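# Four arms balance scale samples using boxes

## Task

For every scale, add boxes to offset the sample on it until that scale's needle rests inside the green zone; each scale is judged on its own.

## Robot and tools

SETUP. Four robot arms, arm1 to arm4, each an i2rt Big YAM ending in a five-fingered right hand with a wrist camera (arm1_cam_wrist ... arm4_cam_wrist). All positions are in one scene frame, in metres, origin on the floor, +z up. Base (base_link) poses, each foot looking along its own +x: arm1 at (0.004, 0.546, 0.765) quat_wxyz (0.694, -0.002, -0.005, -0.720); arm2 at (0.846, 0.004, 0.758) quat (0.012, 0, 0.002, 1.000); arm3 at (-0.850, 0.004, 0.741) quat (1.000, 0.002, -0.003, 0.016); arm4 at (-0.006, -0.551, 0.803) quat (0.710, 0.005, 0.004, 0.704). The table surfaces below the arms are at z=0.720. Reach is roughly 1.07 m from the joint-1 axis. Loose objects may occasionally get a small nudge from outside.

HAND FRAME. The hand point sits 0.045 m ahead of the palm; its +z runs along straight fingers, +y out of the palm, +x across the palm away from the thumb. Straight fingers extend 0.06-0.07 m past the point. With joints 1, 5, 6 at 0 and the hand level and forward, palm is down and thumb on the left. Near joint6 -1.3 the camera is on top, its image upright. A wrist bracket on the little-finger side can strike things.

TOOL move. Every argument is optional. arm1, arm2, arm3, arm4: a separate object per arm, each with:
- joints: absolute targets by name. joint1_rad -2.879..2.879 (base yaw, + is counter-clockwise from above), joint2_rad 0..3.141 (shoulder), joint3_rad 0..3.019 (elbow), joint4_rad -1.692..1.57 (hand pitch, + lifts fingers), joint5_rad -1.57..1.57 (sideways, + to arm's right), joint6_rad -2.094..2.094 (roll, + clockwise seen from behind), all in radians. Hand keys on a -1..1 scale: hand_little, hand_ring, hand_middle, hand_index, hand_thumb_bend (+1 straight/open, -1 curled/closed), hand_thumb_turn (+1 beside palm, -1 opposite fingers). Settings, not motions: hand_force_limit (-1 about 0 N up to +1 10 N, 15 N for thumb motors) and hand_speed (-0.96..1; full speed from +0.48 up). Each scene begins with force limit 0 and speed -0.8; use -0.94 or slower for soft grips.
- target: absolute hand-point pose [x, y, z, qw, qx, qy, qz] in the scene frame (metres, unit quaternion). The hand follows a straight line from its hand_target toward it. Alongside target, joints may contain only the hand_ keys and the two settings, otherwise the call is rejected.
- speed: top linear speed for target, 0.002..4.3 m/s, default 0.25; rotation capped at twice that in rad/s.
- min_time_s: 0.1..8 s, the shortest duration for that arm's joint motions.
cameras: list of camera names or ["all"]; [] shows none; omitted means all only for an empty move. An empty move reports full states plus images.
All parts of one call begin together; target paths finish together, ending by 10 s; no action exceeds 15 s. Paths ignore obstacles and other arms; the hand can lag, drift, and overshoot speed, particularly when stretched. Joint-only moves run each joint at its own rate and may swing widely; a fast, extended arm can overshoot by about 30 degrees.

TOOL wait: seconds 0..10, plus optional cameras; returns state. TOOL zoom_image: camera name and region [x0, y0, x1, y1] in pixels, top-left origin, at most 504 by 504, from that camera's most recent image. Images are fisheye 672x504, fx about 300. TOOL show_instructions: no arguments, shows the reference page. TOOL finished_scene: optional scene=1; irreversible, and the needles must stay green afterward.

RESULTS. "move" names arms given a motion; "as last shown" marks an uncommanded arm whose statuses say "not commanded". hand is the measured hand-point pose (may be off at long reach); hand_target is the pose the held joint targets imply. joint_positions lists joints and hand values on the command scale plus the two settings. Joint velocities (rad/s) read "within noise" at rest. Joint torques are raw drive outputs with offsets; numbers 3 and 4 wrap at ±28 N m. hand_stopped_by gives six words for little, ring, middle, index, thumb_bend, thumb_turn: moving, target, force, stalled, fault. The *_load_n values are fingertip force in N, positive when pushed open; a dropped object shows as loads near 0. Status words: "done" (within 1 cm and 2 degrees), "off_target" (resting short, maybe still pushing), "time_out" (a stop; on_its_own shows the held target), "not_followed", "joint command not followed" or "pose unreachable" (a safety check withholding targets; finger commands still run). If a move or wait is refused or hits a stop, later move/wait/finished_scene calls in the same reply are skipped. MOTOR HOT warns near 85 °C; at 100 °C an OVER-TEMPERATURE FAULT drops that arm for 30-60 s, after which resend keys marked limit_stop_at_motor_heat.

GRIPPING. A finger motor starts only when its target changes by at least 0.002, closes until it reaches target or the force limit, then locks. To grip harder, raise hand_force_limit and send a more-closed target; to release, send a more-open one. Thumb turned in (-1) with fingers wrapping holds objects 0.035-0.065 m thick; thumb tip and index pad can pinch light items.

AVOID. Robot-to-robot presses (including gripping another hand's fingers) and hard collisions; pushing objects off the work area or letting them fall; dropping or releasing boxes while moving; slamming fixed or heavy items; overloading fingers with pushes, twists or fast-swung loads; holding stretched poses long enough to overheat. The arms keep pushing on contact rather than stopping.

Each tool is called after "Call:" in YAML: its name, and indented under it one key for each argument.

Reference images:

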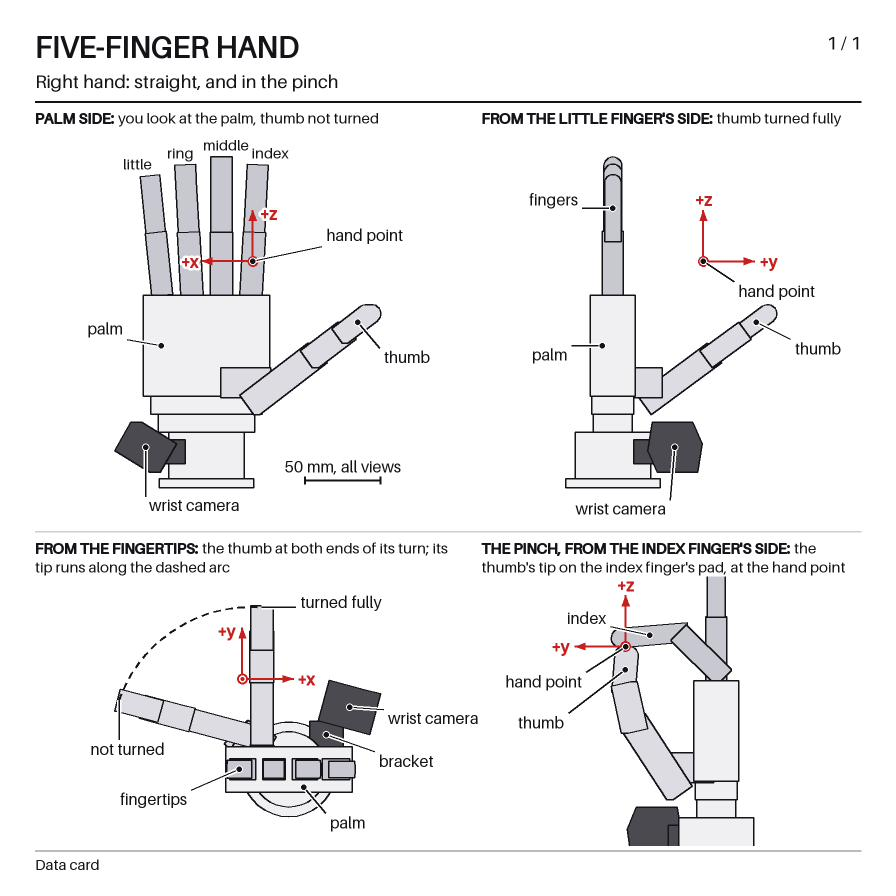

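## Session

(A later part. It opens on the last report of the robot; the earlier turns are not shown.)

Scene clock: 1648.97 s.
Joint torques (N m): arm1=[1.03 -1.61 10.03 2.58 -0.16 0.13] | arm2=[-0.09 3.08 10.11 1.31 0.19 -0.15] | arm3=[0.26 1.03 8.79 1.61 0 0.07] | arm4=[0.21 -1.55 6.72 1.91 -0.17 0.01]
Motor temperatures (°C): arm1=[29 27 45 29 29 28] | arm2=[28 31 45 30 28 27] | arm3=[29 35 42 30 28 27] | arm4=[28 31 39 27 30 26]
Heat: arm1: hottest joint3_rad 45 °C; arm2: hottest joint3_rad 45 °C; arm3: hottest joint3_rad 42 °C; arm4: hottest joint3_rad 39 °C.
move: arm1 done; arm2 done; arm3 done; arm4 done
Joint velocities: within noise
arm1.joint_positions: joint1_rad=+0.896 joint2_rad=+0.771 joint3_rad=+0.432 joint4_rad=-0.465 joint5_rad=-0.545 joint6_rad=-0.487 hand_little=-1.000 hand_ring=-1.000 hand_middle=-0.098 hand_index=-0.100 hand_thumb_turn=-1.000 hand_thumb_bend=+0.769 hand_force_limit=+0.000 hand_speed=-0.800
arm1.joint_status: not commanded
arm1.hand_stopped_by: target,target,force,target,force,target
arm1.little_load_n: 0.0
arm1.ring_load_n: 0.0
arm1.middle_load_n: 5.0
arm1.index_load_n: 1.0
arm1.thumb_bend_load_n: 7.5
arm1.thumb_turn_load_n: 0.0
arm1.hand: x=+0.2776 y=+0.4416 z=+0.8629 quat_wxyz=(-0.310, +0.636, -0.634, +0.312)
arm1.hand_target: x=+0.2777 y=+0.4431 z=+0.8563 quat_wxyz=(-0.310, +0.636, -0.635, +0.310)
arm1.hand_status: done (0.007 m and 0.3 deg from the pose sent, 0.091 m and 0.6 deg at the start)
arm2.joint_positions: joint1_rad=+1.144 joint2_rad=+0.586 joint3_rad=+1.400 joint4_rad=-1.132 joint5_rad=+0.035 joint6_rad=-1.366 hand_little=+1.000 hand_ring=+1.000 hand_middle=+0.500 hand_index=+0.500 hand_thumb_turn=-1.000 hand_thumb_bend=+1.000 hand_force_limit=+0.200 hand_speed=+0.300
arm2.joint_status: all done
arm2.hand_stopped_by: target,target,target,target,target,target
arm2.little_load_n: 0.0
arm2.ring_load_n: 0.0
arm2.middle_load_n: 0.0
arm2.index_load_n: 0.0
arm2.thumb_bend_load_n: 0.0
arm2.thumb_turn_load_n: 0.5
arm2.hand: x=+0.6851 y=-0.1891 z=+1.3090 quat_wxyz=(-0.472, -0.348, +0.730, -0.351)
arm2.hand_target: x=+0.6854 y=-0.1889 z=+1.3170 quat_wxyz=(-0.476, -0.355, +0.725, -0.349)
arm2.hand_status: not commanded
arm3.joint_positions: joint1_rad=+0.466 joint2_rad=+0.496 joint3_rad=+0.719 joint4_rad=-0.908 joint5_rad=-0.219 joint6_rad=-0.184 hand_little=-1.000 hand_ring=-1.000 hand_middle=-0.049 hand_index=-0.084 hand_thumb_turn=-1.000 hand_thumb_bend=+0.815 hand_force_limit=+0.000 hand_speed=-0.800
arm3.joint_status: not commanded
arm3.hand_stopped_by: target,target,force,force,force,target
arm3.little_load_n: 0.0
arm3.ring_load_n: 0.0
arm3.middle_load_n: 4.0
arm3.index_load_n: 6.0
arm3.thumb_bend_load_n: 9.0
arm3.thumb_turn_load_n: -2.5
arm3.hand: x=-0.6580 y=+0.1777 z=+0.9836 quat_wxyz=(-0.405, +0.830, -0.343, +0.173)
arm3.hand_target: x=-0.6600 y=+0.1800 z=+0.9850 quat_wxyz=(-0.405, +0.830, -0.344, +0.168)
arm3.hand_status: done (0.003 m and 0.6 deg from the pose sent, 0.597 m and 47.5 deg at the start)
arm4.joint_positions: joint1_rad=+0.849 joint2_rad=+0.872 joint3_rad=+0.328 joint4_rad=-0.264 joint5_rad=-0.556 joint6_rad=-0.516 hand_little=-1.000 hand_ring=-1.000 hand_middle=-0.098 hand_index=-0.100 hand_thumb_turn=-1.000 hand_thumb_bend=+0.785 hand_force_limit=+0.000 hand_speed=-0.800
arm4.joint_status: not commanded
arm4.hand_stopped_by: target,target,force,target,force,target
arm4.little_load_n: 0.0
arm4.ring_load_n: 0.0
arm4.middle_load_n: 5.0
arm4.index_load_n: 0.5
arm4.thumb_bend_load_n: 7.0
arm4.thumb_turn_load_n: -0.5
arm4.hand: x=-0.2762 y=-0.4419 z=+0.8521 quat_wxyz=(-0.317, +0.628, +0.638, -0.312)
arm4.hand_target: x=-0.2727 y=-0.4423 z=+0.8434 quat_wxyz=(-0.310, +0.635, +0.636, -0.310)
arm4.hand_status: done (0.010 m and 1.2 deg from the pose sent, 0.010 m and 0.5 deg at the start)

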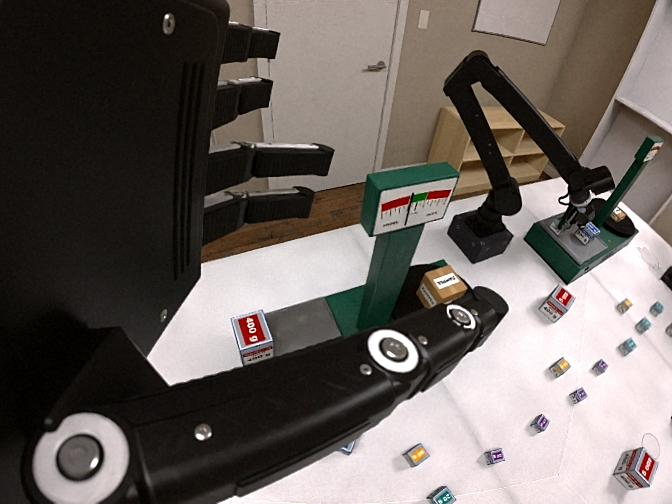

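Call:
move:
  arm1: {"target":[0.278,0.443,0.849,0.31,-0.6355,0.6355,-0.31],"speed":0.1}
  arm4: {"joints":{"hand_speed":-0.4,"hand_thumb_bend":1.0,"hand_index":0.3,"hand_middle":0.3}}
  arm2: {"target":[0.375,0.007,0.87,0.31,-0.6355,-0.6355,0.31],"speed":0.5,"joints":{"hand_little":-1.0,"hand_ring":-1.0,"hand_index":0.1,"hand_middle":0.1}}
  arm3: {"target":[-0.713,0.351,0.965,0.4384,-0.8988,0,0],"speed":0.3}
  cameras: ["arm2_cam_wrist","arm3_cam_wrist","arm1_cam_wrist"]

Call:
move:
  arm1: {"joints":{"hand_speed":-0.4,"hand_thumb_bend":1.0,"hand_index":0.3,"hand_middle":0.3}}
  arm4: {"target":[-0.273,-0.44,0.94,0.31,-0.6355,-0.6355,0.31],"speed":0.25}
  arm3: {"target":[-0.715,0.352,0.877,0.4384,-0.8988,0,0],"speed":0.15}
  cameras: ["arm3_cam_wrist","arm4_cam_wrist"]

Scene clock: 1684.87 s.
Joint torques (N m): arm1=[0.97 -1.26 9.25 2.41 -0.15 0.13] | arm2=[-0.62 -9.88 12.78 1.72 0.17 0.21] | arm3=[0.56 -3.55 12.56 2.43 -0.42 -0.03] | arm4=[0.21 -2.67 7.94 1.85 -0.22 0.01]
Motor temperatures (°C): arm1=[29 27 43 29 29 28] | arm2=[28 31 43 30 28 27] | arm3=[29 33 41 29 28 27] | arm4=[28 30 39 27 30 26]
Heat: arm1: hottest joint3_rad 43 °C; arm2: hottest joint3_rad 43 °C; arm3: hottest joint3_rad 41 °C; arm4: hottest joint3_rad 39 °C.
move: arm1 off_target; arm2 off_target; arm3 off_target; arm4 done
Joint velocities: within noise
arm1.joint_positions: joint1_rad=+0.896 joint2_rad=+0.775 joint3_rad=+0.425 joint4_rad=-0.438 joint5_rad=-0.545 joint6_rad=-0.487 hand_little=-1.000 hand_ring=-1.000 hand_middle=-0.098 hand_index=-0.100 hand_thumb_turn=-1.000 hand_thumb_bend=+0.769 hand_force_limit=+0.000 hand_speed=-0.800
arm1.joint_status: not commanded
arm1.hand_stopped_by: target,target,force,target,force,target
arm1.little_load_n: 0.0
arm1.ring_load_n: 0.0
arm1.middle_load_n: 5.0
arm1.index_load_n: 1.0
arm1.thumb_bend_load_n: 7.0
arm1.thumb_turn_load_n: -0.5
arm1.hand: x=+0.2802 y=+0.4394 z=+0.8617 quat_wxyz=(-0.310, +0.636, -0.631, +0.319)
arm1.hand_target: x=+0.2773 y=+0.4433 z=+0.8494 quat_wxyz=(-0.310, +0.636, -0.636, +0.310)
arm1.hand_status: off_target (0.013 m and 1.2 deg from the pose sent, 0.014 m and 0.3 deg at the start)
arm2.joint_positions: joint1_rad=-0.065 joint2_rad=+1.243 joint3_rad=+0.698 joint4_rad=-0.172 joint5_rad=-0.072 joint6_rad=-0.076 hand_little=-1.000 hand_ring=-1.000 hand_middle=+0.100 hand_index=+0.100 hand_thumb_turn=-1.000 hand_thumb_bend=+1.000 hand_force_limit=+0.200 hand_speed=+0.300
arm2.joint_status: all done
arm2.hand_stopped_by: target,target,target,target,target,target
arm2.little_load_n: 0.0
arm2.ring_load_n: 0.0
arm2.middle_load_n: 0.5
arm2.index_load_n: 0.0
arm2.thumb_bend_load_n: 0.0
arm2.thumb_turn_load_n: 0.0
arm2.hand: x=+0.3938 y=+0.0049 z=+0.8490 quat_wxyz=(-0.293, +0.637, +0.649, -0.294)
arm2.hand_target: x=+0.3760 y=+0.0069 z=+0.8705 quat_wxyz=(-0.310, +0.635, +0.636, -0.310)
arm2.hand_status: off_target (0.028 m and 3.1 deg from the pose sent, 0.572 m and 120.3 deg at the start)
arm3.joint_positions: joint1_rad=+0.896 joint2_rad=+0.936 joint3_rad=+0.781 joint4_rad=-0.705 joint5_rad=-0.484 joint6_rad=-0.414 hand_little=-1.000 hand_ring=-1.000 hand_middle=-0.049 hand_index=-0.084 hand_thumb_turn=-1.000 hand_thumb_bend=+0.815 hand_force_limit=+0.000 hand_speed=-0.800
arm3.joint_status: not commanded
arm3.hand_stopped_by: target,target,force,force,force,target
arm3.little_load_n: 0.0
arm3.ring_load_n: 0.5
arm3.middle_load_n: 3.5
arm3.index_load_n: 6.0
arm3.thumb_bend_load_n: 9.0
arm3.thumb_turn_load_n: -2.5
arm3.hand: x=-0.7237 y=+0.3295 z=+0.9306 quat_wxyz=(-0.407, +0.913, -0.020, -0.020)
arm3.hand_target: x=-0.7143 y=+0.3486 z=+0.9655 quat_wxyz=(-0.439, +0.899, +0.000, +0.000)
arm3.hand_status: off_target (0.042 m and 5.1 deg from the pose sent, 0.183 m and 45.1 deg at the start)
arm4.joint_positions: joint1_rad=+0.849 joint2_rad=+0.888 joint3_rad=+0.311 joint4_rad=-0.263 joint5_rad=-0.555 joint6_rad=-0.516 hand_little=-1.000 hand_ring=-1.000 hand_middle=+0.300 hand_index=+0.300 hand_thumb_turn=-1.000 hand_thumb_bend=+1.000 hand_force_limit=+0.000 hand_speed=-0.400
arm4.joint_status: all done
arm4.hand_stopped_by: target,target,target,target,target,target
arm4.little_load_n: 0.0
arm4.ring_load_n: 0.0
arm4.middle_load_n: 0.0
arm4.index_load_n: 0.0
arm4.thumb_bend_load_n: 0.0
arm4.thumb_turn_load_n: 0.0
arm4.hand: x=-0.2697 y=-0.4475 z=+0.8403 quat_wxyz=(-0.302, +0.636, +0.639, -0.311)
arm4.hand_target: x=-0.2727 y=-0.4422 z=+0.8434 quat_wxyz=(-0.310, +0.635, +0.636, -0.310)
arm4.hand_status: not commanded
pictures: arm1_cam_wrist, arm2_cam_wrist, arm3_cam_wrist

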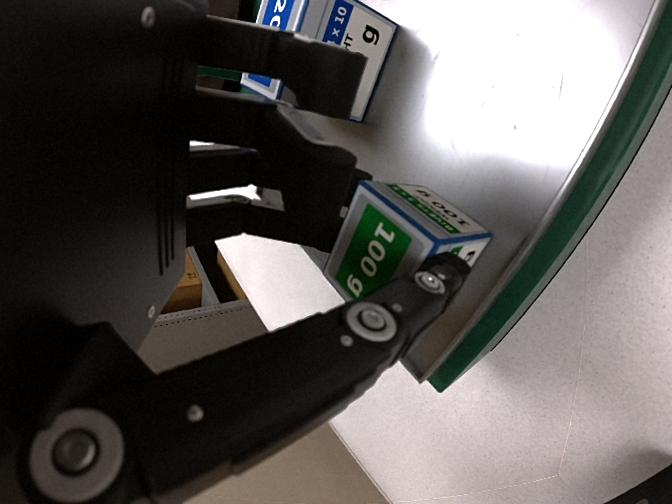

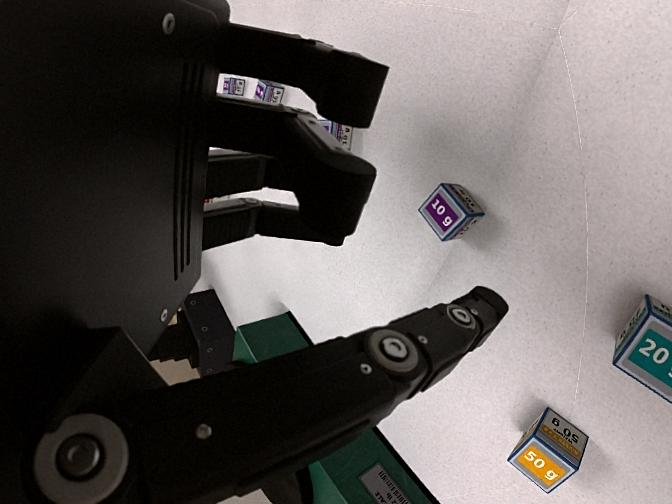

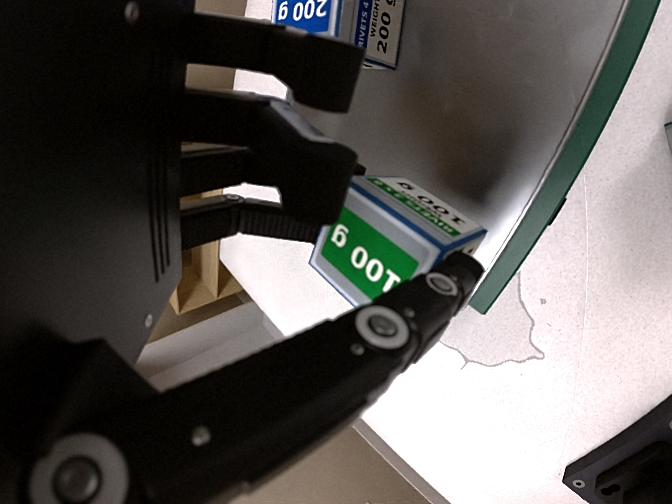

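Scene clock: 1686.27 s.
Joint torques (N m): arm1=[1.08 -1.79 10 2.37 -0.17 0.12] | arm2=[0.26 -9.82 12.89 1.76 0.11 0.21] | arm3=[0.91 -3.9 7.61 2.33 -0.22 -0.03] | arm4=[0.03 -2.61 12 0.95 -0.42 -0.04]
Motor temperatures (°C): arm1=[29 27 43 29 29 28] | arm2=[28 31 44 30 28 27] | arm3=[29 33 41 30 28 27] | arm4=[28 30 39 27 30 26]
Heat: arm1: hottest joint3_rad 43 °C; arm2: hottest joint3_rad 44 °C; arm3: hottest joint3_rad 41 °C; arm4: hottest joint3_rad 39 °C.
move: arm1 done; arm3 done; arm4 off_target
Joint velocities: within noise
arm1.joint_positions: joint1_rad=+0.896 joint2_rad=+0.783 joint3_rad=+0.415 joint4_rad=-0.437 joint5_rad=-0.545 joint6_rad=-0.487 hand_little=-1.000 hand_ring=-1.000 hand_middle=+0.300 hand_index=+0.300 hand_thumb_turn=-1.000 hand_thumb_bend=+1.000 hand_force_limit=+0.000 hand_speed=-0.400
arm1.joint_status: all done
arm1.hand_stopped_by: target,target,target,target,target,target
arm1.little_load_n: 0.0
arm1.ring_load_n: 0.0
arm1.middle_load_n: -0.5
arm1.index_load_n: 0.0
arm1.thumb_bend_load_n: 0.0
arm1.thumb_turn_load_n: 0.0
arm1.hand: x=+0.2774 y=+0.4417 z=+0.8550 quat_wxyz=(-0.310, +0.636, -0.634, +0.311)
arm1.hand_target: x=+0.2773 y=+0.4433 z=+0.8494 quat_wxyz=(-0.310, +0.636, -0.636, +0.310)
arm1.hand_status: not commanded
arm2: as last shown
arm2.middle_load_n: 0.0
arm3.joint_positions: joint1_rad=+0.905 joint2_rad=+1.001 joint3_rad=+0.649 joint4_rad=-0.434 joint5_rad=-0.482 joint6_rad=-0.414 hand_little=-1.000 hand_ring=-1.000 hand_middle=-0.049 hand_index=-0.084 hand_thumb_turn=-1.000 hand_thumb_bend=+0.815 hand_force_limit=+0.000 hand_speed=-0.800
arm3.joint_status: not commanded
arm3.hand_stopped_by: target,target,force,force,force,target
arm3.little_load_n: 0.0
arm3.ring_load_n: 0.5
arm3.middle_load_n: 3.5
arm3.index_load_n: 5.0
arm3.thumb_bend_load_n: 8.0
arm3.thumb_turn_load_n: -2.0
arm3.hand: x=-0.7137 y=+0.3475 z=+0.8770 quat_wxyz=(-0.433, +0.901, -0.006, -0.002)
arm3.hand_target: x=-0.7151 y=+0.3518 z=+0.8770 quat_wxyz=(-0.438, +0.899, +0.000, +0.000)
arm3.hand_status: done (0.005 m and 1.0 deg from the pose sent, 0.059 m and 5.2 deg at the start)
arm4.joint_positions: joint1_rad=+0.849 joint2_rad=+0.737 joint3_rad=+0.482 joint4_rad=-0.613 joint5_rad=-0.551 joint6_rad=-0.514 hand_little=-1.000 hand_ring=-1.000 hand_middle=+0.300 hand_index=+0.300 hand_thumb_turn=-1.000 hand_thumb_bend=+1.000 hand_force_limit=+0.000 hand_speed=-0.400
arm4.joint_status: not commanded
arm4.hand_stopped_by: target,target,target,target,target,target
arm4.little_load_n: 0.0
arm4.ring_load_n: 0.0
arm4.middle_load_n: 0.0
arm4.index_load_n: 0.0
arm4.thumb_bend_load_n: 0.0
arm4.thumb_turn_load_n: 0.0
arm4.hand: x=-0.2647 y=-0.4505 z=+0.9174 quat_wxyz=(-0.290, +0.643, +0.638, -0.309)
arm4.hand_target: x=-0.2728 y=-0.4405 z=+0.9397 quat_wxyz=(-0.310, +0.636, +0.635, -0.310)
arm4.hand_status: off_target (0.026 m and 2.5 deg from the pose sent, 0.100 m and 1.0 deg at the start)

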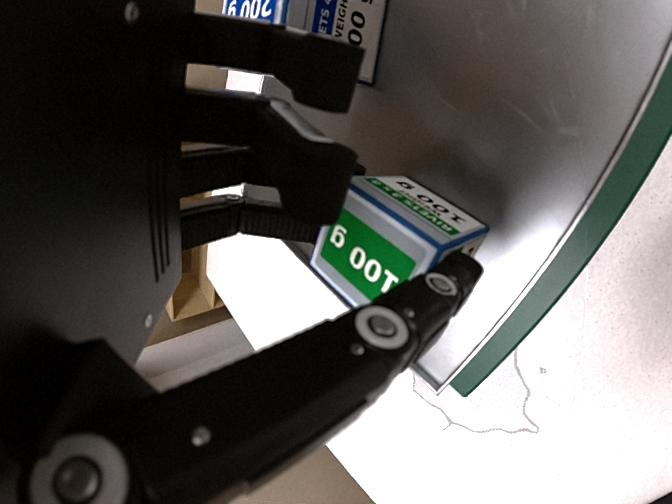

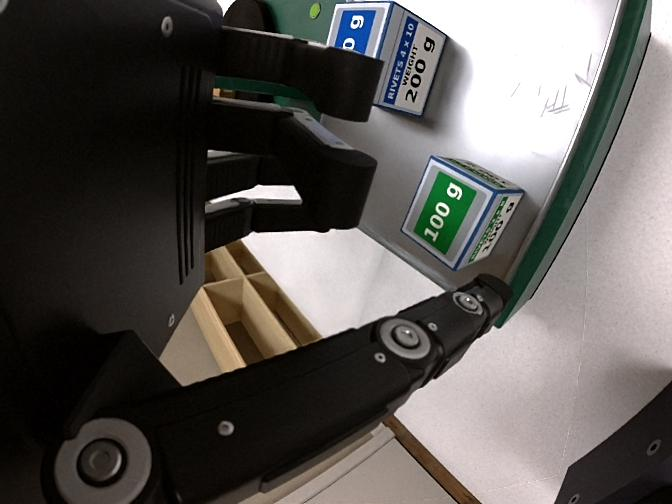

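Call:
move:
  arm1: {"target":[0.265,0.435,0.96,0.31,-0.6355,0.6355,-0.31],"speed":0.25}
  arm4: {"target":[-0.25,-0.40,1.06,0.3797,-0.7783,-0.4494,0.2192],"speed":0.3}
  arm2: {"target":[0.364,0.010,0.80,0.3524,-0.7224,-0.5346,0.2608],"speed":0.2,"joints":{"hand_speed":-0.8,"hand_force_limit":-0.2}}
  arm3: {"target":[-0.715,0.352,0.869,0.4384,-0.8988,0,0],"speed":0.1}
  cameras: ["arm2_cam_wrist","arm3_cam_wrist"]

Scene clock: 1717.37 s.
Joint torques (N m): arm1=[0.21 -2.14 16.65 0.87 -0.52 -0.07] | arm2=[0.26 -9.58 8.7 1.68 0.32 0.17] | arm3=[-0.21 -3.6 6.94 2.51 -0.18 0] | arm4=[1.55 -0.97 12.41 1.17 0.03 0.11]
Motor temperatures (°C): arm1=[29 26 43 29 29 28] | arm2=[28 31 45 30 28 27] | arm3=[29 32 38 30 28 27] | arm4=[28 30 44 27 30 26]
Heat: arm1: hottest joint3_rad 43 °C; arm2: hottest joint3_rad 45 °C; arm3: hottest joint3_rad 38 °C; arm4: hottest joint3_rad 44 °C.
move: arm1 off_target; arm2 done; arm3 done; arm4 off_target
Joint velocities: within noise
arm1.joint_positions: joint1_rad=+0.839 joint2_rad=+0.698 joint3_rad=+0.611 joint4_rad=-0.797 joint5_rad=-0.585 joint6_rad=-0.527 hand_little=-1.000 hand_ring=-1.000 hand_middle=+0.300 hand_index=+0.300 hand_thumb_turn=-1.000 hand_thumb_bend=+1.000 hand_force_limit=+0.000 hand_speed=-0.400
arm1.joint_status: not commanded
arm1.hand_stopped_by: target,target,target,target,target,target
arm1.little_load_n: 0.0
arm1.ring_load_n: 0.0
arm1.middle_load_n: 0.0
arm1.index_load_n: 0.0
arm1.thumb_bend_load_n: 0.0
arm1.thumb_turn_load_n: 0.0
arm1.hand: x=+0.2586 y=+0.4450 z=+0.9329 quat_wxyz=(-0.311, +0.633, -0.648, +0.286)
arm1.hand_target: x=+0.2648 y=+0.4356 z=+0.9594 quat_wxyz=(-0.310, +0.635, -0.636, +0.310)
arm1.hand_status: off_target (0.030 m and 3.1 deg from the pose sent, 0.106 m and 0.2 deg at the start)
arm2.joint_positions: joint1_rad=+0.016 joint2_rad=+1.387 joint3_rad=+0.653 joint4_rad=+0.047 joint5_rad=+0.232 joint6_rad=+0.166 hand_little=-1.000 hand_ring=-1.000 hand_middle=+0.100 hand_index=+0.100 hand_thumb_turn=-1.000 hand_thumb_bend=+1.000 hand_force_limit=-0.200 hand_speed=-0.800
arm2.joint_status: all done
arm2.hand_stopped_by: target,target,target,target,target,target
arm2.little_load_n: 0.0
arm2.ring_load_n: 0.0
arm2.middle_load_n: 0.0
arm2.index_load_n: 0.0
arm2.thumb_bend_load_n: 0.0
arm2.thumb_turn_load_n: 0.0
arm2.hand: x=+0.3665 y=+0.0137 z=+0.8028 quat_wxyz=(-0.354, +0.720, +0.539, -0.257)
arm2.hand_target: x=+0.3641 y=+0.0100 z=+0.8000 quat_wxyz=(-0.352, +0.722, +0.535, -0.261)
arm2.hand_status: done (0.005 m and 0.8 deg from the pose sent, 0.058 m and 18.1 deg at the start)
arm3.joint_positions: joint1_rad=+0.905 joint2_rad=+1.003 joint3_rad=+0.639 joint4_rad=-0.407 joint5_rad=-0.482 joint6_rad=-0.414 hand_little=-1.000 hand_ring=-1.000 hand_middle=-0.049 hand_index=-0.084 hand_thumb_turn=-1.000 hand_thumb_bend=+0.815 hand_force_limit=+0.000 hand_speed=-0.800
arm3.joint_status: not commanded
arm3.hand_stopped_by: target,target,force,force,force,target
arm3.little_load_n: 0.0
arm3.ring_load_n: 0.0
arm3.middle_load_n: 3.5
arm3.index_load_n: 5.5
arm3.thumb_bend_load_n: 8.0
arm3.thumb_turn_load_n: -2.0
arm3.hand: x=-0.7122 y=+0.3495 z=+0.8750 quat_wxyz=(-0.439, +0.898, -0.004, +0.002)
arm3.hand_target: x=-0.7150 y=+0.3518 z=+0.8692 quat_wxyz=(-0.438, +0.899, +0.000, +0.000)
arm3.hand_status: done (0.007 m and 0.5 deg from the pose sent, 0.009 m and 1.0 deg at the start)
arm4.joint_positions: joint1_rad=+0.840 joint2_rad=+0.594 joint3_rad=+0.732 joint4_rad=-0.861 joint5_rad=-0.163 joint6_rad=-0.145 hand_little=-1.000 hand_ring=-1.000 hand_middle=+0.300 hand_index=+0.300 hand_thumb_turn=-1.000 hand_thumb_bend=+1.000 hand_force_limit=+0.000 hand_speed=-0.400
arm4.joint_status: not commanded
arm4.hand_stopped_by: target,target,target,target,target,target
arm4.little_load_n: 0.0
arm4.ring_load_n: 0.0
arm4.middle_load_n: 0.0
arm4.index_load_n: 0.0
arm4.thumb_bend_load_n: 0.0
arm4.thumb_turn_load_n: 0.0
arm4.hand: x=-0.2441 y=-0.4022 z=+1.0355 quat_wxyz=(-0.364, +0.785, +0.454, -0.212)
arm4.hand_target: x=-0.2495 y=-0.4004 z=+1.0595 quat_wxyz=(-0.380, +0.778, +0.450, -0.220)
arm4.hand_status: off_target (0.025 m and 2.2 deg from the pose sent, 0.152 m and 30.4 deg at the start)

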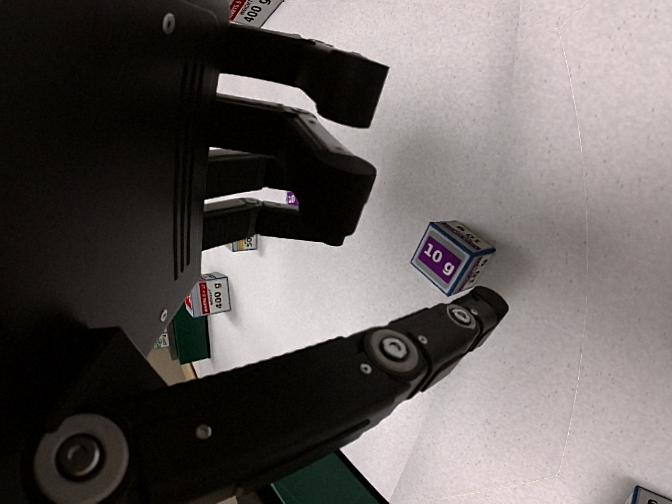

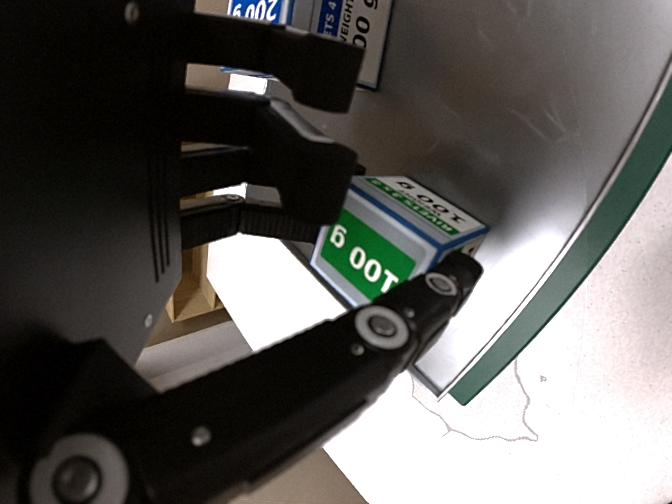

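Call:
move:
  arm4: {"joints":{"joint1_rad":0.435,"joint2_rad":0.594,"joint3_rad":1.421,"joint4_rad":-1.139,"joint5_rad":0.038,"joint6_rad":-1.383},"min_time_s":1.3}
  arm2: {"target":[0.361,-0.0005,0.749,0.3524,-0.7224,-0.5346,0.2608],"speed":0.1}
  arm3: {"target":[-0.715,0.352,0.861,0.4384,-0.8988,0,0],"speed":0.1}
  cameras: ["arm2_cam_wrist","arm3_cam_wrist","arm4_cam_wrist"]

Scene clock: 1733.20 s.
Joint torques (N m): arm1=[0.38 -2.14 16.68 0.8 -0.52 -0.08] | arm2=[0.15 -11.81 7.27 1.81 0.33 0.23] | arm3=[0.91 -2.37 6.57 2.4 -0.18 -0.02] | arm4=[0.26 1.85 8.83 1.52 0.08 -0.16]
Motor temperatures (°C): arm1=[29 26 44 29 29 28] | arm2=[28 32 44 30 28 27] | arm3=[29 32 38 30 28 27] | arm4=[28 30 44 27 30 26]
Heat: arm1: hottest joint3_rad 44 °C; arm2: hottest joint3_rad 44 °C; arm3: hottest joint3_rad 38 °C; arm4: hottest joint3_rad 44 °C.
move: arm2 done; arm3 off_target; arm4 done
Joint velocities: within noise
arm1: as last shown
arm2.joint_positions: joint1_rad=+0.044 joint2_rad=+1.531 joint3_rad=+0.614 joint4_rad=+0.224 joint5_rad=+0.253 joint6_rad=+0.184 hand_little=-1.000 hand_ring=-1.000 hand_middle=+0.100 hand_index=+0.100 hand_thumb_turn=-1.000 hand_thumb_bend=+1.000 hand_force_limit=-0.200 hand_speed=-0.800
arm2.joint_status: not commanded
arm2.hand_stopped_by: target,target,target,target,target,target
arm2.little_load_n: 0.0
arm2.ring_load_n: 0.0
arm2.middle_load_n: 0.0
arm2.index_load_n: 0.0
arm2.thumb_bend_load_n: 0.0
arm2.thumb_turn_load_n: 0.5
arm2.hand: x=+0.3634 y=+0.0033 z=+0.7507 quat_wxyz=(-0.353, +0.720, +0.539, -0.256)
arm2.hand_target: x=+0.3612 y=-0.0006 z=+0.7490 quat_wxyz=(-0.352, +0.722, +0.535, -0.261)
arm2.hand_status: done (0.005 m and 0.8 deg from the pose sent, 0.056 m and 0.8 deg at the start)
arm3.joint_positions: joint1_rad=+0.906 joint2_rad=+1.006 joint3_rad=+0.631 joint4_rad=-0.377 joint5_rad=-0.482 joint6_rad=-0.414 hand_little=-1.000 hand_ring=-1.000 hand_middle=-0.049 hand_index=-0.084 hand_thumb_turn=-1.000 hand_thumb_bend=+0.815 hand_force_limit=+0.000 hand_speed=-0.800
arm3.joint_status: not commanded
arm3.hand_stopped_by: target,target,force,force,force,target
arm3.little_load_n: 0.0
arm3.ring_load_n: 0.0
arm3.middle_load_n: 3.5
arm3.index_load_n: 5.0
arm3.thumb_bend_load_n: 7.5
arm3.thumb_turn_load_n: -1.5
arm3.hand: x=-0.7107 y=+0.3524 z=+0.8736 quat_wxyz=(-0.446, +0.895, -0.001, +0.006)
arm3.hand_target: x=-0.7150 y=+0.3515 z=+0.8613 quat_wxyz=(-0.438, +0.899, +0.000, +0.000)
arm3.hand_status: off_target (0.013 m and 1.2 deg from the pose sent, 0.014 m and 0.5 deg at the start)
arm4.joint_positions: joint1_rad=+0.440 joint2_rad=+0.589 joint3_rad=+1.391 joint4_rad=-1.131 joint5_rad=+0.036 joint6_rad=-1.371 hand_little=-1.000 hand_ring=-1.000 hand_middle=+0.300 hand_index=+0.300 hand_thumb_turn=-1.000 hand_thumb_bend=+1.000 hand_force_limit=+0.000 hand_speed=-0.400
arm4.joint_status: all done
arm4.hand_stopped_by: target,target,target,target,target,target
arm4.little_load_n: 0.0
arm4.ring_load_n: 0.0
arm4.middle_load_n: 0.0
arm4.index_load_n: 0.0
arm4.thumb_bend_load_n: 0.0
arm4.thumb_turn_load_n: 0.5
arm4.hand: x=-0.0484 y=-0.3005 z=+1.3493 quat_wxyz=(-0.516, +0.514, +0.628, +0.274)
arm4.hand_target: x=-0.0446 y=-0.3032 z=+1.3622 quat_wxyz=(-0.520, +0.509, +0.625, +0.282)
arm4.hand_status: not commanded

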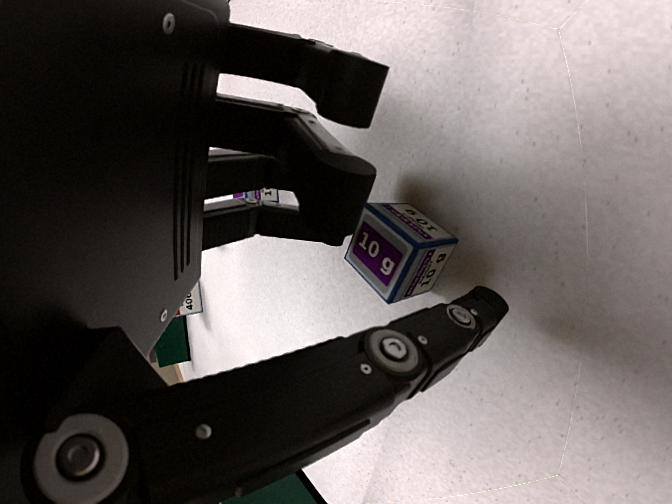

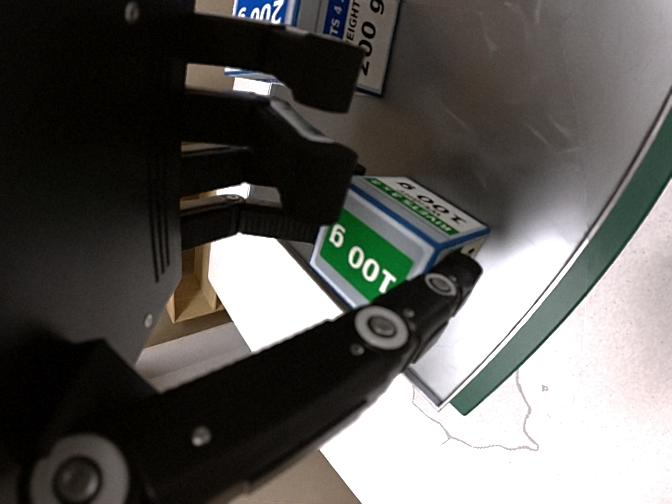

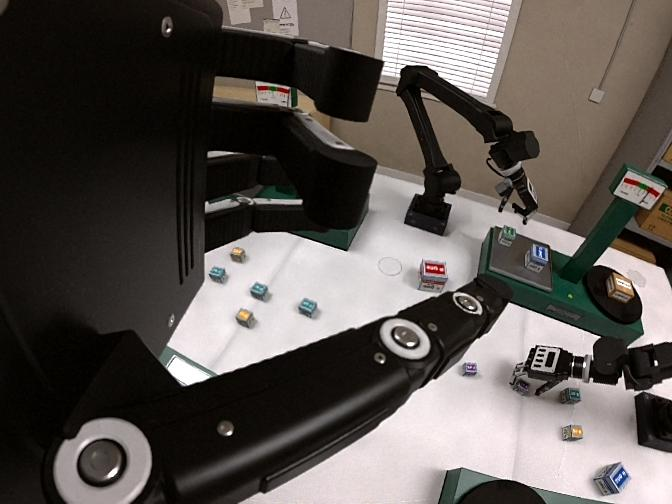

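Call:
zoom_image:
  camera: "arm4_cam_wrist"
  region: [600, 155, 672, 220]

Call:
zoom_image:
  camera: "arm4_cam_wrist"
  region: [245, 70, 305, 115]

Scaled by 7.000 from the camera's image (finer frame: 960x720).

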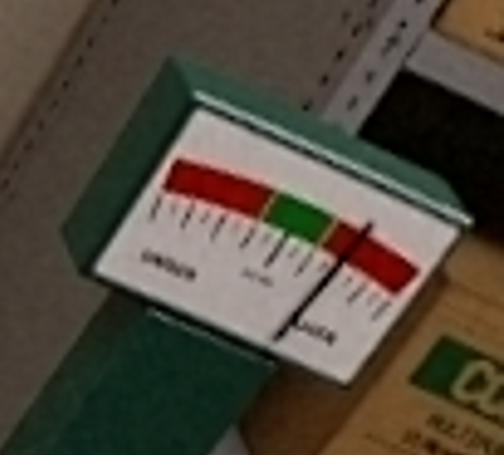

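Scaled by 8.400 from the camera's image (finer frame: 960x720).

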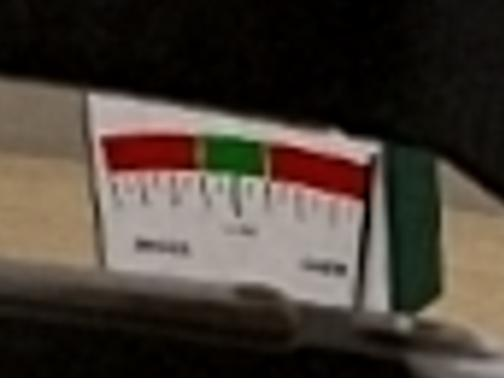

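Call:
move:
  arm1: {"target":[0.276,0.444,0.857,0.31,-0.6355,0.6355,-0.31],"speed":0.15,"joints":{"hand_speed":-0.8}}
  arm4: {"target":[-0.345,-0.372,0.945,0.31,-0.6355,-0.6355,0.31],"speed":0.5,"joints":{"hand_index":0.5,"hand_middle":0.5,"hand_force_limit":0.2}}
  arm2: {"joints":{"hand_force_limit":-0.2,"hand_speed":-0.8,"hand_thumb_bend":0.4,"hand_index":-0.35,"hand_middle":-0.35}}
  arm3: {"joints":{"hand_speed":-0.4,"hand_thumb_bend":1.0,"hand_index":0.3,"hand_middle":0.3}}
  cameras: ["arm1_cam_wrist","arm2_cam_wrist","arm4_cam_wrist"]

Scene clock: 1754.73 s.
Joint torques (N m): arm1=[1.14 -1.73 10.17 2.48 -0.13 0.22] | arm2=[0.26 -11.05 7.57 1.59 0.33 0.21] | arm3=[0.26 -3.9 7.32 2.33 -0.16 0.01] | arm4=[1.55 -6.89 8.76 2.09 -0.34 0.13]
Motor temperatures (°C): arm1=[29 26 46 29 29 28] | arm2=[28 32 42 30 28 27] | arm3=[29 31 38 30 28 27] | arm4=[28 29 44 27 30 26]
Heat: arm1: hottest joint3_rad 46 °C; arm2: hottest joint3_rad 42 °C; arm3: hottest joint3_rad 38 °C; arm4: hottest joint3_rad 44 °C.
move: arm1 done; arm2 off_target; arm3 done; arm4 off_target
Joint velocities: within noise
arm1.joint_positions: joint1_rad=+0.890 joint2_rad=+0.763 joint3_rad=+0.429 joint4_rad=-0.475 joint5_rad=-0.547 joint6_rad=-0.497 hand_little=-1.000 hand_ring=-1.000 hand_middle=+0.300 hand_index=+0.300 hand_thumb_turn=-1.000 hand_thumb_bend=+1.000 hand_force_limit=+0.000 hand_speed=-0.800
arm1.joint_status: all done
arm1.hand_stopped_by: target,target,target,target,target,target
arm1.little_load_n: 0.0
arm1.ring_load_n: 0.0
arm1.middle_load_n: 0.0
arm1.index_load_n: 0.0
arm1.thumb_bend_load_n: 0.0
arm1.thumb_turn_load_n: 0.0
arm1.hand: x=+0.2748 y=+0.4415 z=+0.8626 quat_wxyz=(-0.308, +0.638, -0.633, +0.313)
arm1.hand_target: x=+0.2758 y=+0.4440 z=+0.8573 quat_wxyz=(-0.310, +0.636, -0.635, +0.310)
arm1.hand_status: done (0.006 m and 0.5 deg from the pose sent, 0.078 m and 3.1 deg at the start)
arm2.joint_positions: joint1_rad=+0.044 joint2_rad=+1.531 joint3_rad=+0.614 joint4_rad=+0.225 joint5_rad=+0.254 joint6_rad=+0.186 hand_little=-1.000 hand_ring=-1.000 hand_middle=-0.285 hand_index=-0.350 hand_thumb_turn=-1.000 hand_thumb_bend=+0.815 hand_force_limit=-0.200 hand_speed=-0.800
arm2.joint_status: hand_middle off_target (ended at -0.285, target -0.350); hand_thumb_bend off_target (ended at +0.815, target +0.400); the others done
arm2.hand_stopped_by: target,target,force,target,force,target
arm2.little_load_n: 0.0
arm2.ring_load_n: 0.5
arm2.middle_load_n: 5.0
arm2.index_load_n: 0.0
arm2.thumb_bend_load_n: 8.0
arm2.thumb_turn_load_n: 1.0
arm2.hand: x=+0.3631 y=+0.0033 z=+0.7509 quat_wxyz=(-0.354, +0.720, +0.539, -0.256)
arm2.hand_target: x=+0.3611 y=-0.0006 z=+0.7490 quat_wxyz=(-0.352, +0.722, +0.535, -0.261)
arm2.hand_status: not commanded
arm3.joint_positions: joint1_rad=+0.906 joint2_rad=+1.020 joint3_rad=+0.618 joint4_rad=-0.377 joint5_rad=-0.482 joint6_rad=-0.414 hand_little=-1.000 hand_ring=-1.000 hand_middle=+0.300 hand_index=+0.300 hand_thumb_turn=-1.000 hand_thumb_bend=+1.000 hand_force_limit=+0.000 hand_speed=-0.400
arm3.joint_status: all done
arm3.hand_stopped_by: target,target,target,target,target,target
arm3.little_load_n: 0.0
arm3.ring_load_n: 0.0
arm3.middle_load_n: 0.0
arm3.index_load_n: 0.5
arm3.thumb_bend_load_n: 0.0
arm3.thumb_turn_load_n: 0.0
arm3.hand: x=-0.7134 y=+0.3486 z=+0.8625 quat_wxyz=(-0.436, +0.900, -0.005, -0.001)
arm3.hand_target: x=-0.7150 y=+0.3515 z=+0.8614 quat_wxyz=(-0.438, +0.899, +0.000, +0.000)
arm3.hand_status: not commanded
arm4.joint_positions: joint1_rad=+0.825 joint2_rad=+1.087 joint3_rad=+0.706 joint4_rad=-0.488 joint5_rad=-0.559 joint6_rad=-0.534 hand_little=-1.000 hand_ring=-1.000 hand_middle=+0.500 hand_index=+0.500 hand_thumb_turn=-1.000 hand_thumb_bend=+1.000 hand_force_limit=+0.200 hand_speed=-0.400
arm4.joint_status: all done
arm4.hand_stopped_by: target,target,target,target,target,target
arm4.little_load_n: 0.0
arm4.ring_load_n: 0.0
arm4.middle_load_n: 0.0
arm4.index_load_n: 0.0
arm4.thumb_bend_load_n: 0.0
arm4.thumb_turn_load_n: 0.0
arm4.hand: x=-0.3376 y=-0.3735 z=+0.9348 quat_wxyz=(-0.295, +0.643, +0.637, -0.306)
arm4.hand_target: x=-0.3447 y=-0.3722 z=+0.9451 quat_wxyz=(-0.310, +0.635, +0.636, -0.310)
arm4.hand_status: off_target (0.013 m and 2.0 deg from the pose sent, 0.507 m and 73.6 deg at the start)

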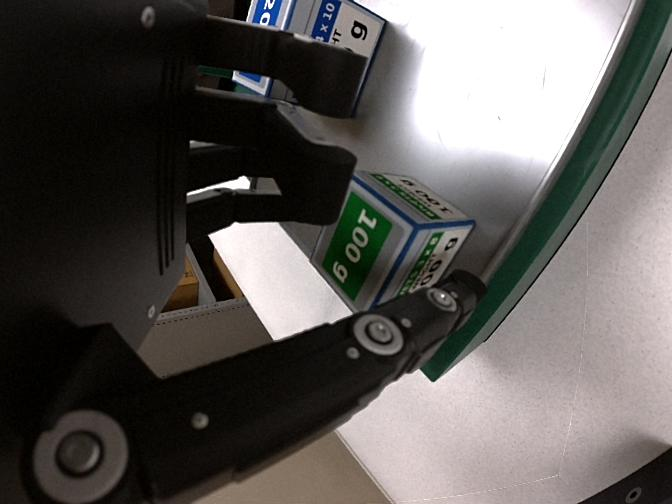

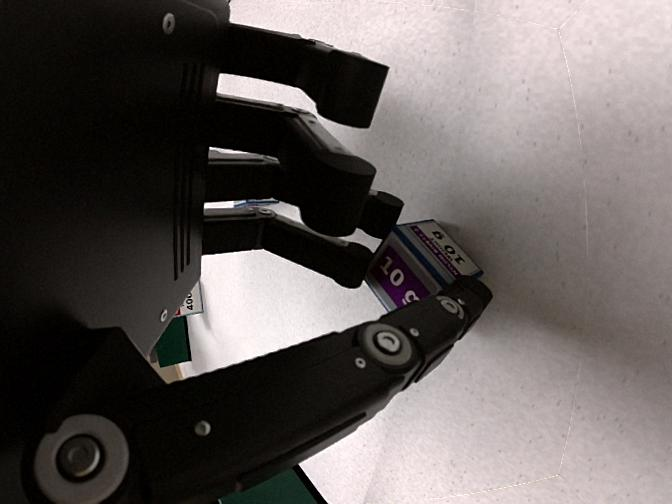

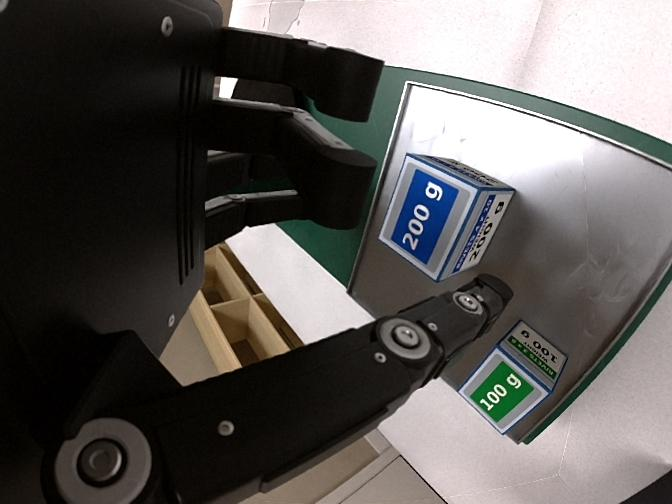

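Call:
move:
  arm1: {"joints":{"hand_force_limit":0.0,"hand_speed":-0.8,"hand_thumb_bend":0.4,"hand_index":-0.1,"hand_middle":-0.1}}
  arm4: {"target":[-0.342,-0.371,0.863,0.31,-0.6355,-0.6355,0.31],"speed":0.15,"joints":{"hand_speed":-0.8}}
  arm2: {"joints":{"hand_force_limit":-0.1,"hand_index":-0.6,"hand_middle":-0.6,"hand_thumb_bend":0.3}}
  arm3: {"target":[-0.713,0.351,0.96,0.4384,-0.8988,0,0],"speed":0.25}
  cameras: ["arm2_cam_wrist","arm3_cam_wrist","arm4_cam_wrist"]

Scene clock: 1775.53 s.
Joint torques (N m): arm1=[1.14 -1.61 10.21 2.44 -0.15 0.19] | arm2=[-0.15 -10.81 7.51 1.81 0.31 0.21] | arm3=[0.21 -4.07 11.78 1.25 -0.31 -0.1] | arm4=[0.67 -6.71 7.66 2.13 -0.42 0]
Motor temperatures (°C): arm1=[29 26 47 29 29 28] | arm2=[28 32 42 30 28 27] | arm3=[29 31 38 30 28 27] | arm4=[28 29 43 27 30 26]
Heat: arm1: hottest joint3_rad 47 °C; arm2: hottest joint3_rad 42 °C; arm3: hottest joint3_rad 38 °C; arm4: hottest joint3_rad 43 °C.
move: arm1 off_target; arm2 off_target; arm3 off_target; arm4 done
Joint velocities: within noise
arm1.joint_positions: joint1_rad=+0.890 joint2_rad=+0.763 joint3_rad=+0.429 joint4_rad=-0.474 joint5_rad=-0.547 joint6_rad=-0.496 hand_little=-1.000 hand_ring=-1.000 hand_middle=-0.099 hand_index=-0.100 hand_thumb_turn=-1.000 hand_thumb_bend=+0.769 hand_force_limit=+0.000 hand_speed=-0.800
arm1.joint_status: hand_thumb_bend off_target (ended at +0.769, target +0.400); the others done
arm1.hand_stopped_by: target,target,force,target,force,target
arm1.little_load_n: 0.0
arm1.ring_load_n: -0.5
arm1.middle_load_n: 5.0
arm1.index_load_n: 1.5
arm1.thumb_bend_load_n: 7.5
arm1.thumb_turn_load_n: 0.0
arm1.hand: x=+0.2750 y=+0.4415 z=+0.8627 quat_wxyz=(-0.308, +0.637, -0.633, +0.313)
arm1.hand_target: x=+0.2757 y=+0.4440 z=+0.8572 quat_wxyz=(-0.310, +0.636, -0.635, +0.310)
arm1.hand_status: not commanded
arm2.joint_positions: joint1_rad=+0.044 joint2_rad=+1.531 joint3_rad=+0.614 joint4_rad=+0.225 joint5_rad=+0.254 joint6_rad=+0.186 hand_little=-1.000 hand_ring=-1.000 hand_middle=-0.285 hand_index=-0.600 hand_thumb_turn=-1.000 hand_thumb_bend=+0.815 hand_force_limit=-0.100 hand_speed=-0.800
arm2.joint_status: hand_middle off_target (ended at -0.285, target -0.600); hand_thumb_bend off_target (ended at +0.815, target +0.300); the others done
arm2.hand_stopped_by: target,target,force,target,force,target
arm2.little_load_n: 0.0
arm2.ring_load_n: 0.0
arm2.middle_load_n: 5.5
arm2.index_load_n: 0.0
arm2.thumb_bend_load_n: 8.0
arm2.thumb_turn_load_n: 1.0
arm2.hand: x=+0.3631 y=+0.0033 z=+0.7509 quat_wxyz=(-0.354, +0.720, +0.539, -0.256)
arm2.hand_target: x=+0.3611 y=-0.0006 z=+0.7490 quat_wxyz=(-0.352, +0.722, +0.535, -0.261)
arm2.hand_status: not commanded
arm3.joint_positions: joint1_rad=+0.906 joint2_rad=+0.941 joint3_rad=+0.787 joint4_rad=-0.656 joint5_rad=-0.484 joint6_rad=-0.414 hand_little=-1.000 hand_ring=-1.000 hand_middle=+0.300 hand_index=+0.300 hand_thumb_turn=-1.000 hand_thumb_bend=+1.000 hand_force_limit=+0.000 hand_speed=-0.400
arm3.joint_status: not commanded
arm3.hand_stopped_by: target,target,target,target,target,target
arm3.little_load_n: 0.0
arm3.ring_load_n: 0.0
arm3.middle_load_n: 0.0
arm3.index_load_n: 0.0
arm3.thumb_bend_load_n: 0.0
arm3.thumb_turn_load_n: 0.0
arm3.hand: x=-0.7194 y=+0.3414 z=+0.9376 quat_wxyz=(-0.425, +0.905, -0.008, -0.010)
arm3.hand_target: x=-0.7134 y=+0.3503 z=+0.9598 quat_wxyz=(-0.439, +0.899, +0.000, +0.000)
arm3.hand_status: off_target (0.025 m and 2.3 deg from the pose sent, 0.098 m and 0.7 deg at the start)
arm4.joint_positions: joint1_rad=+0.825 joint2_rad=+1.212 joint3_rad=+0.559 joint4_rad=-0.210 joint5_rad=-0.563 joint6_rad=-0.533 hand_little=-1.000 hand_ring=-1.000 hand_middle=+0.500 hand_index=+0.500 hand_thumb_turn=-1.000 hand_thumb_bend=+1.000 hand_force_limit=+0.200 hand_speed=-0.800
arm4.joint_status: all done
arm4.hand_stopped_by: target,target,target,target,target,target
arm4.little_load_n: 0.0
arm4.ring_load_n: 0.0
arm4.middle_load_n: 0.0
arm4.index_load_n: 0.0
arm4.thumb_bend_load_n: 0.0
arm4.thumb_turn_load_n: 0.0
arm4.hand: x=-0.3366 y=-0.3762 z=+0.8574 quat_wxyz=(-0.298, +0.641, +0.637, -0.308)
arm4.hand_target: x=-0.3418 y=-0.3711 z=+0.8630 quat_wxyz=(-0.310, +0.636, +0.636, -0.310)
arm4.hand_status: done (0.009 m and 1.6 deg from the pose sent, 0.072 m and 1.9 deg at the start)

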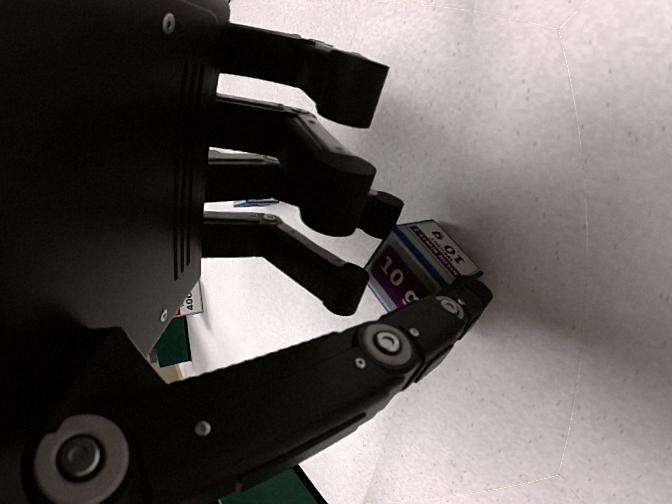

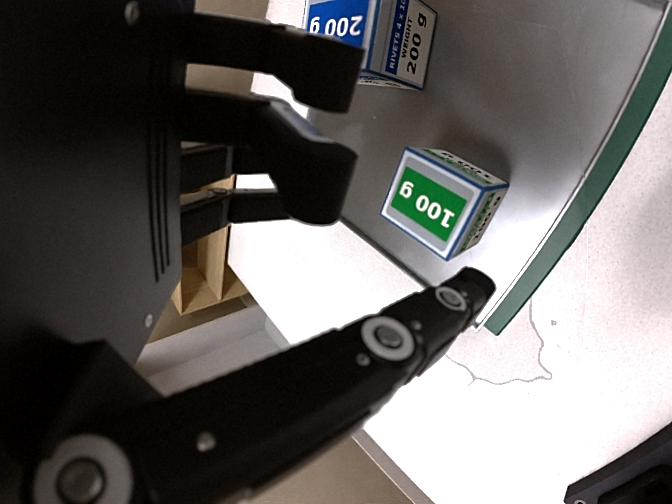

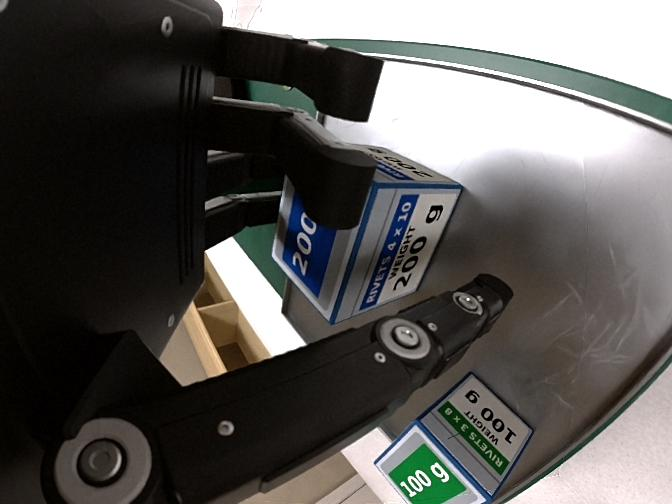

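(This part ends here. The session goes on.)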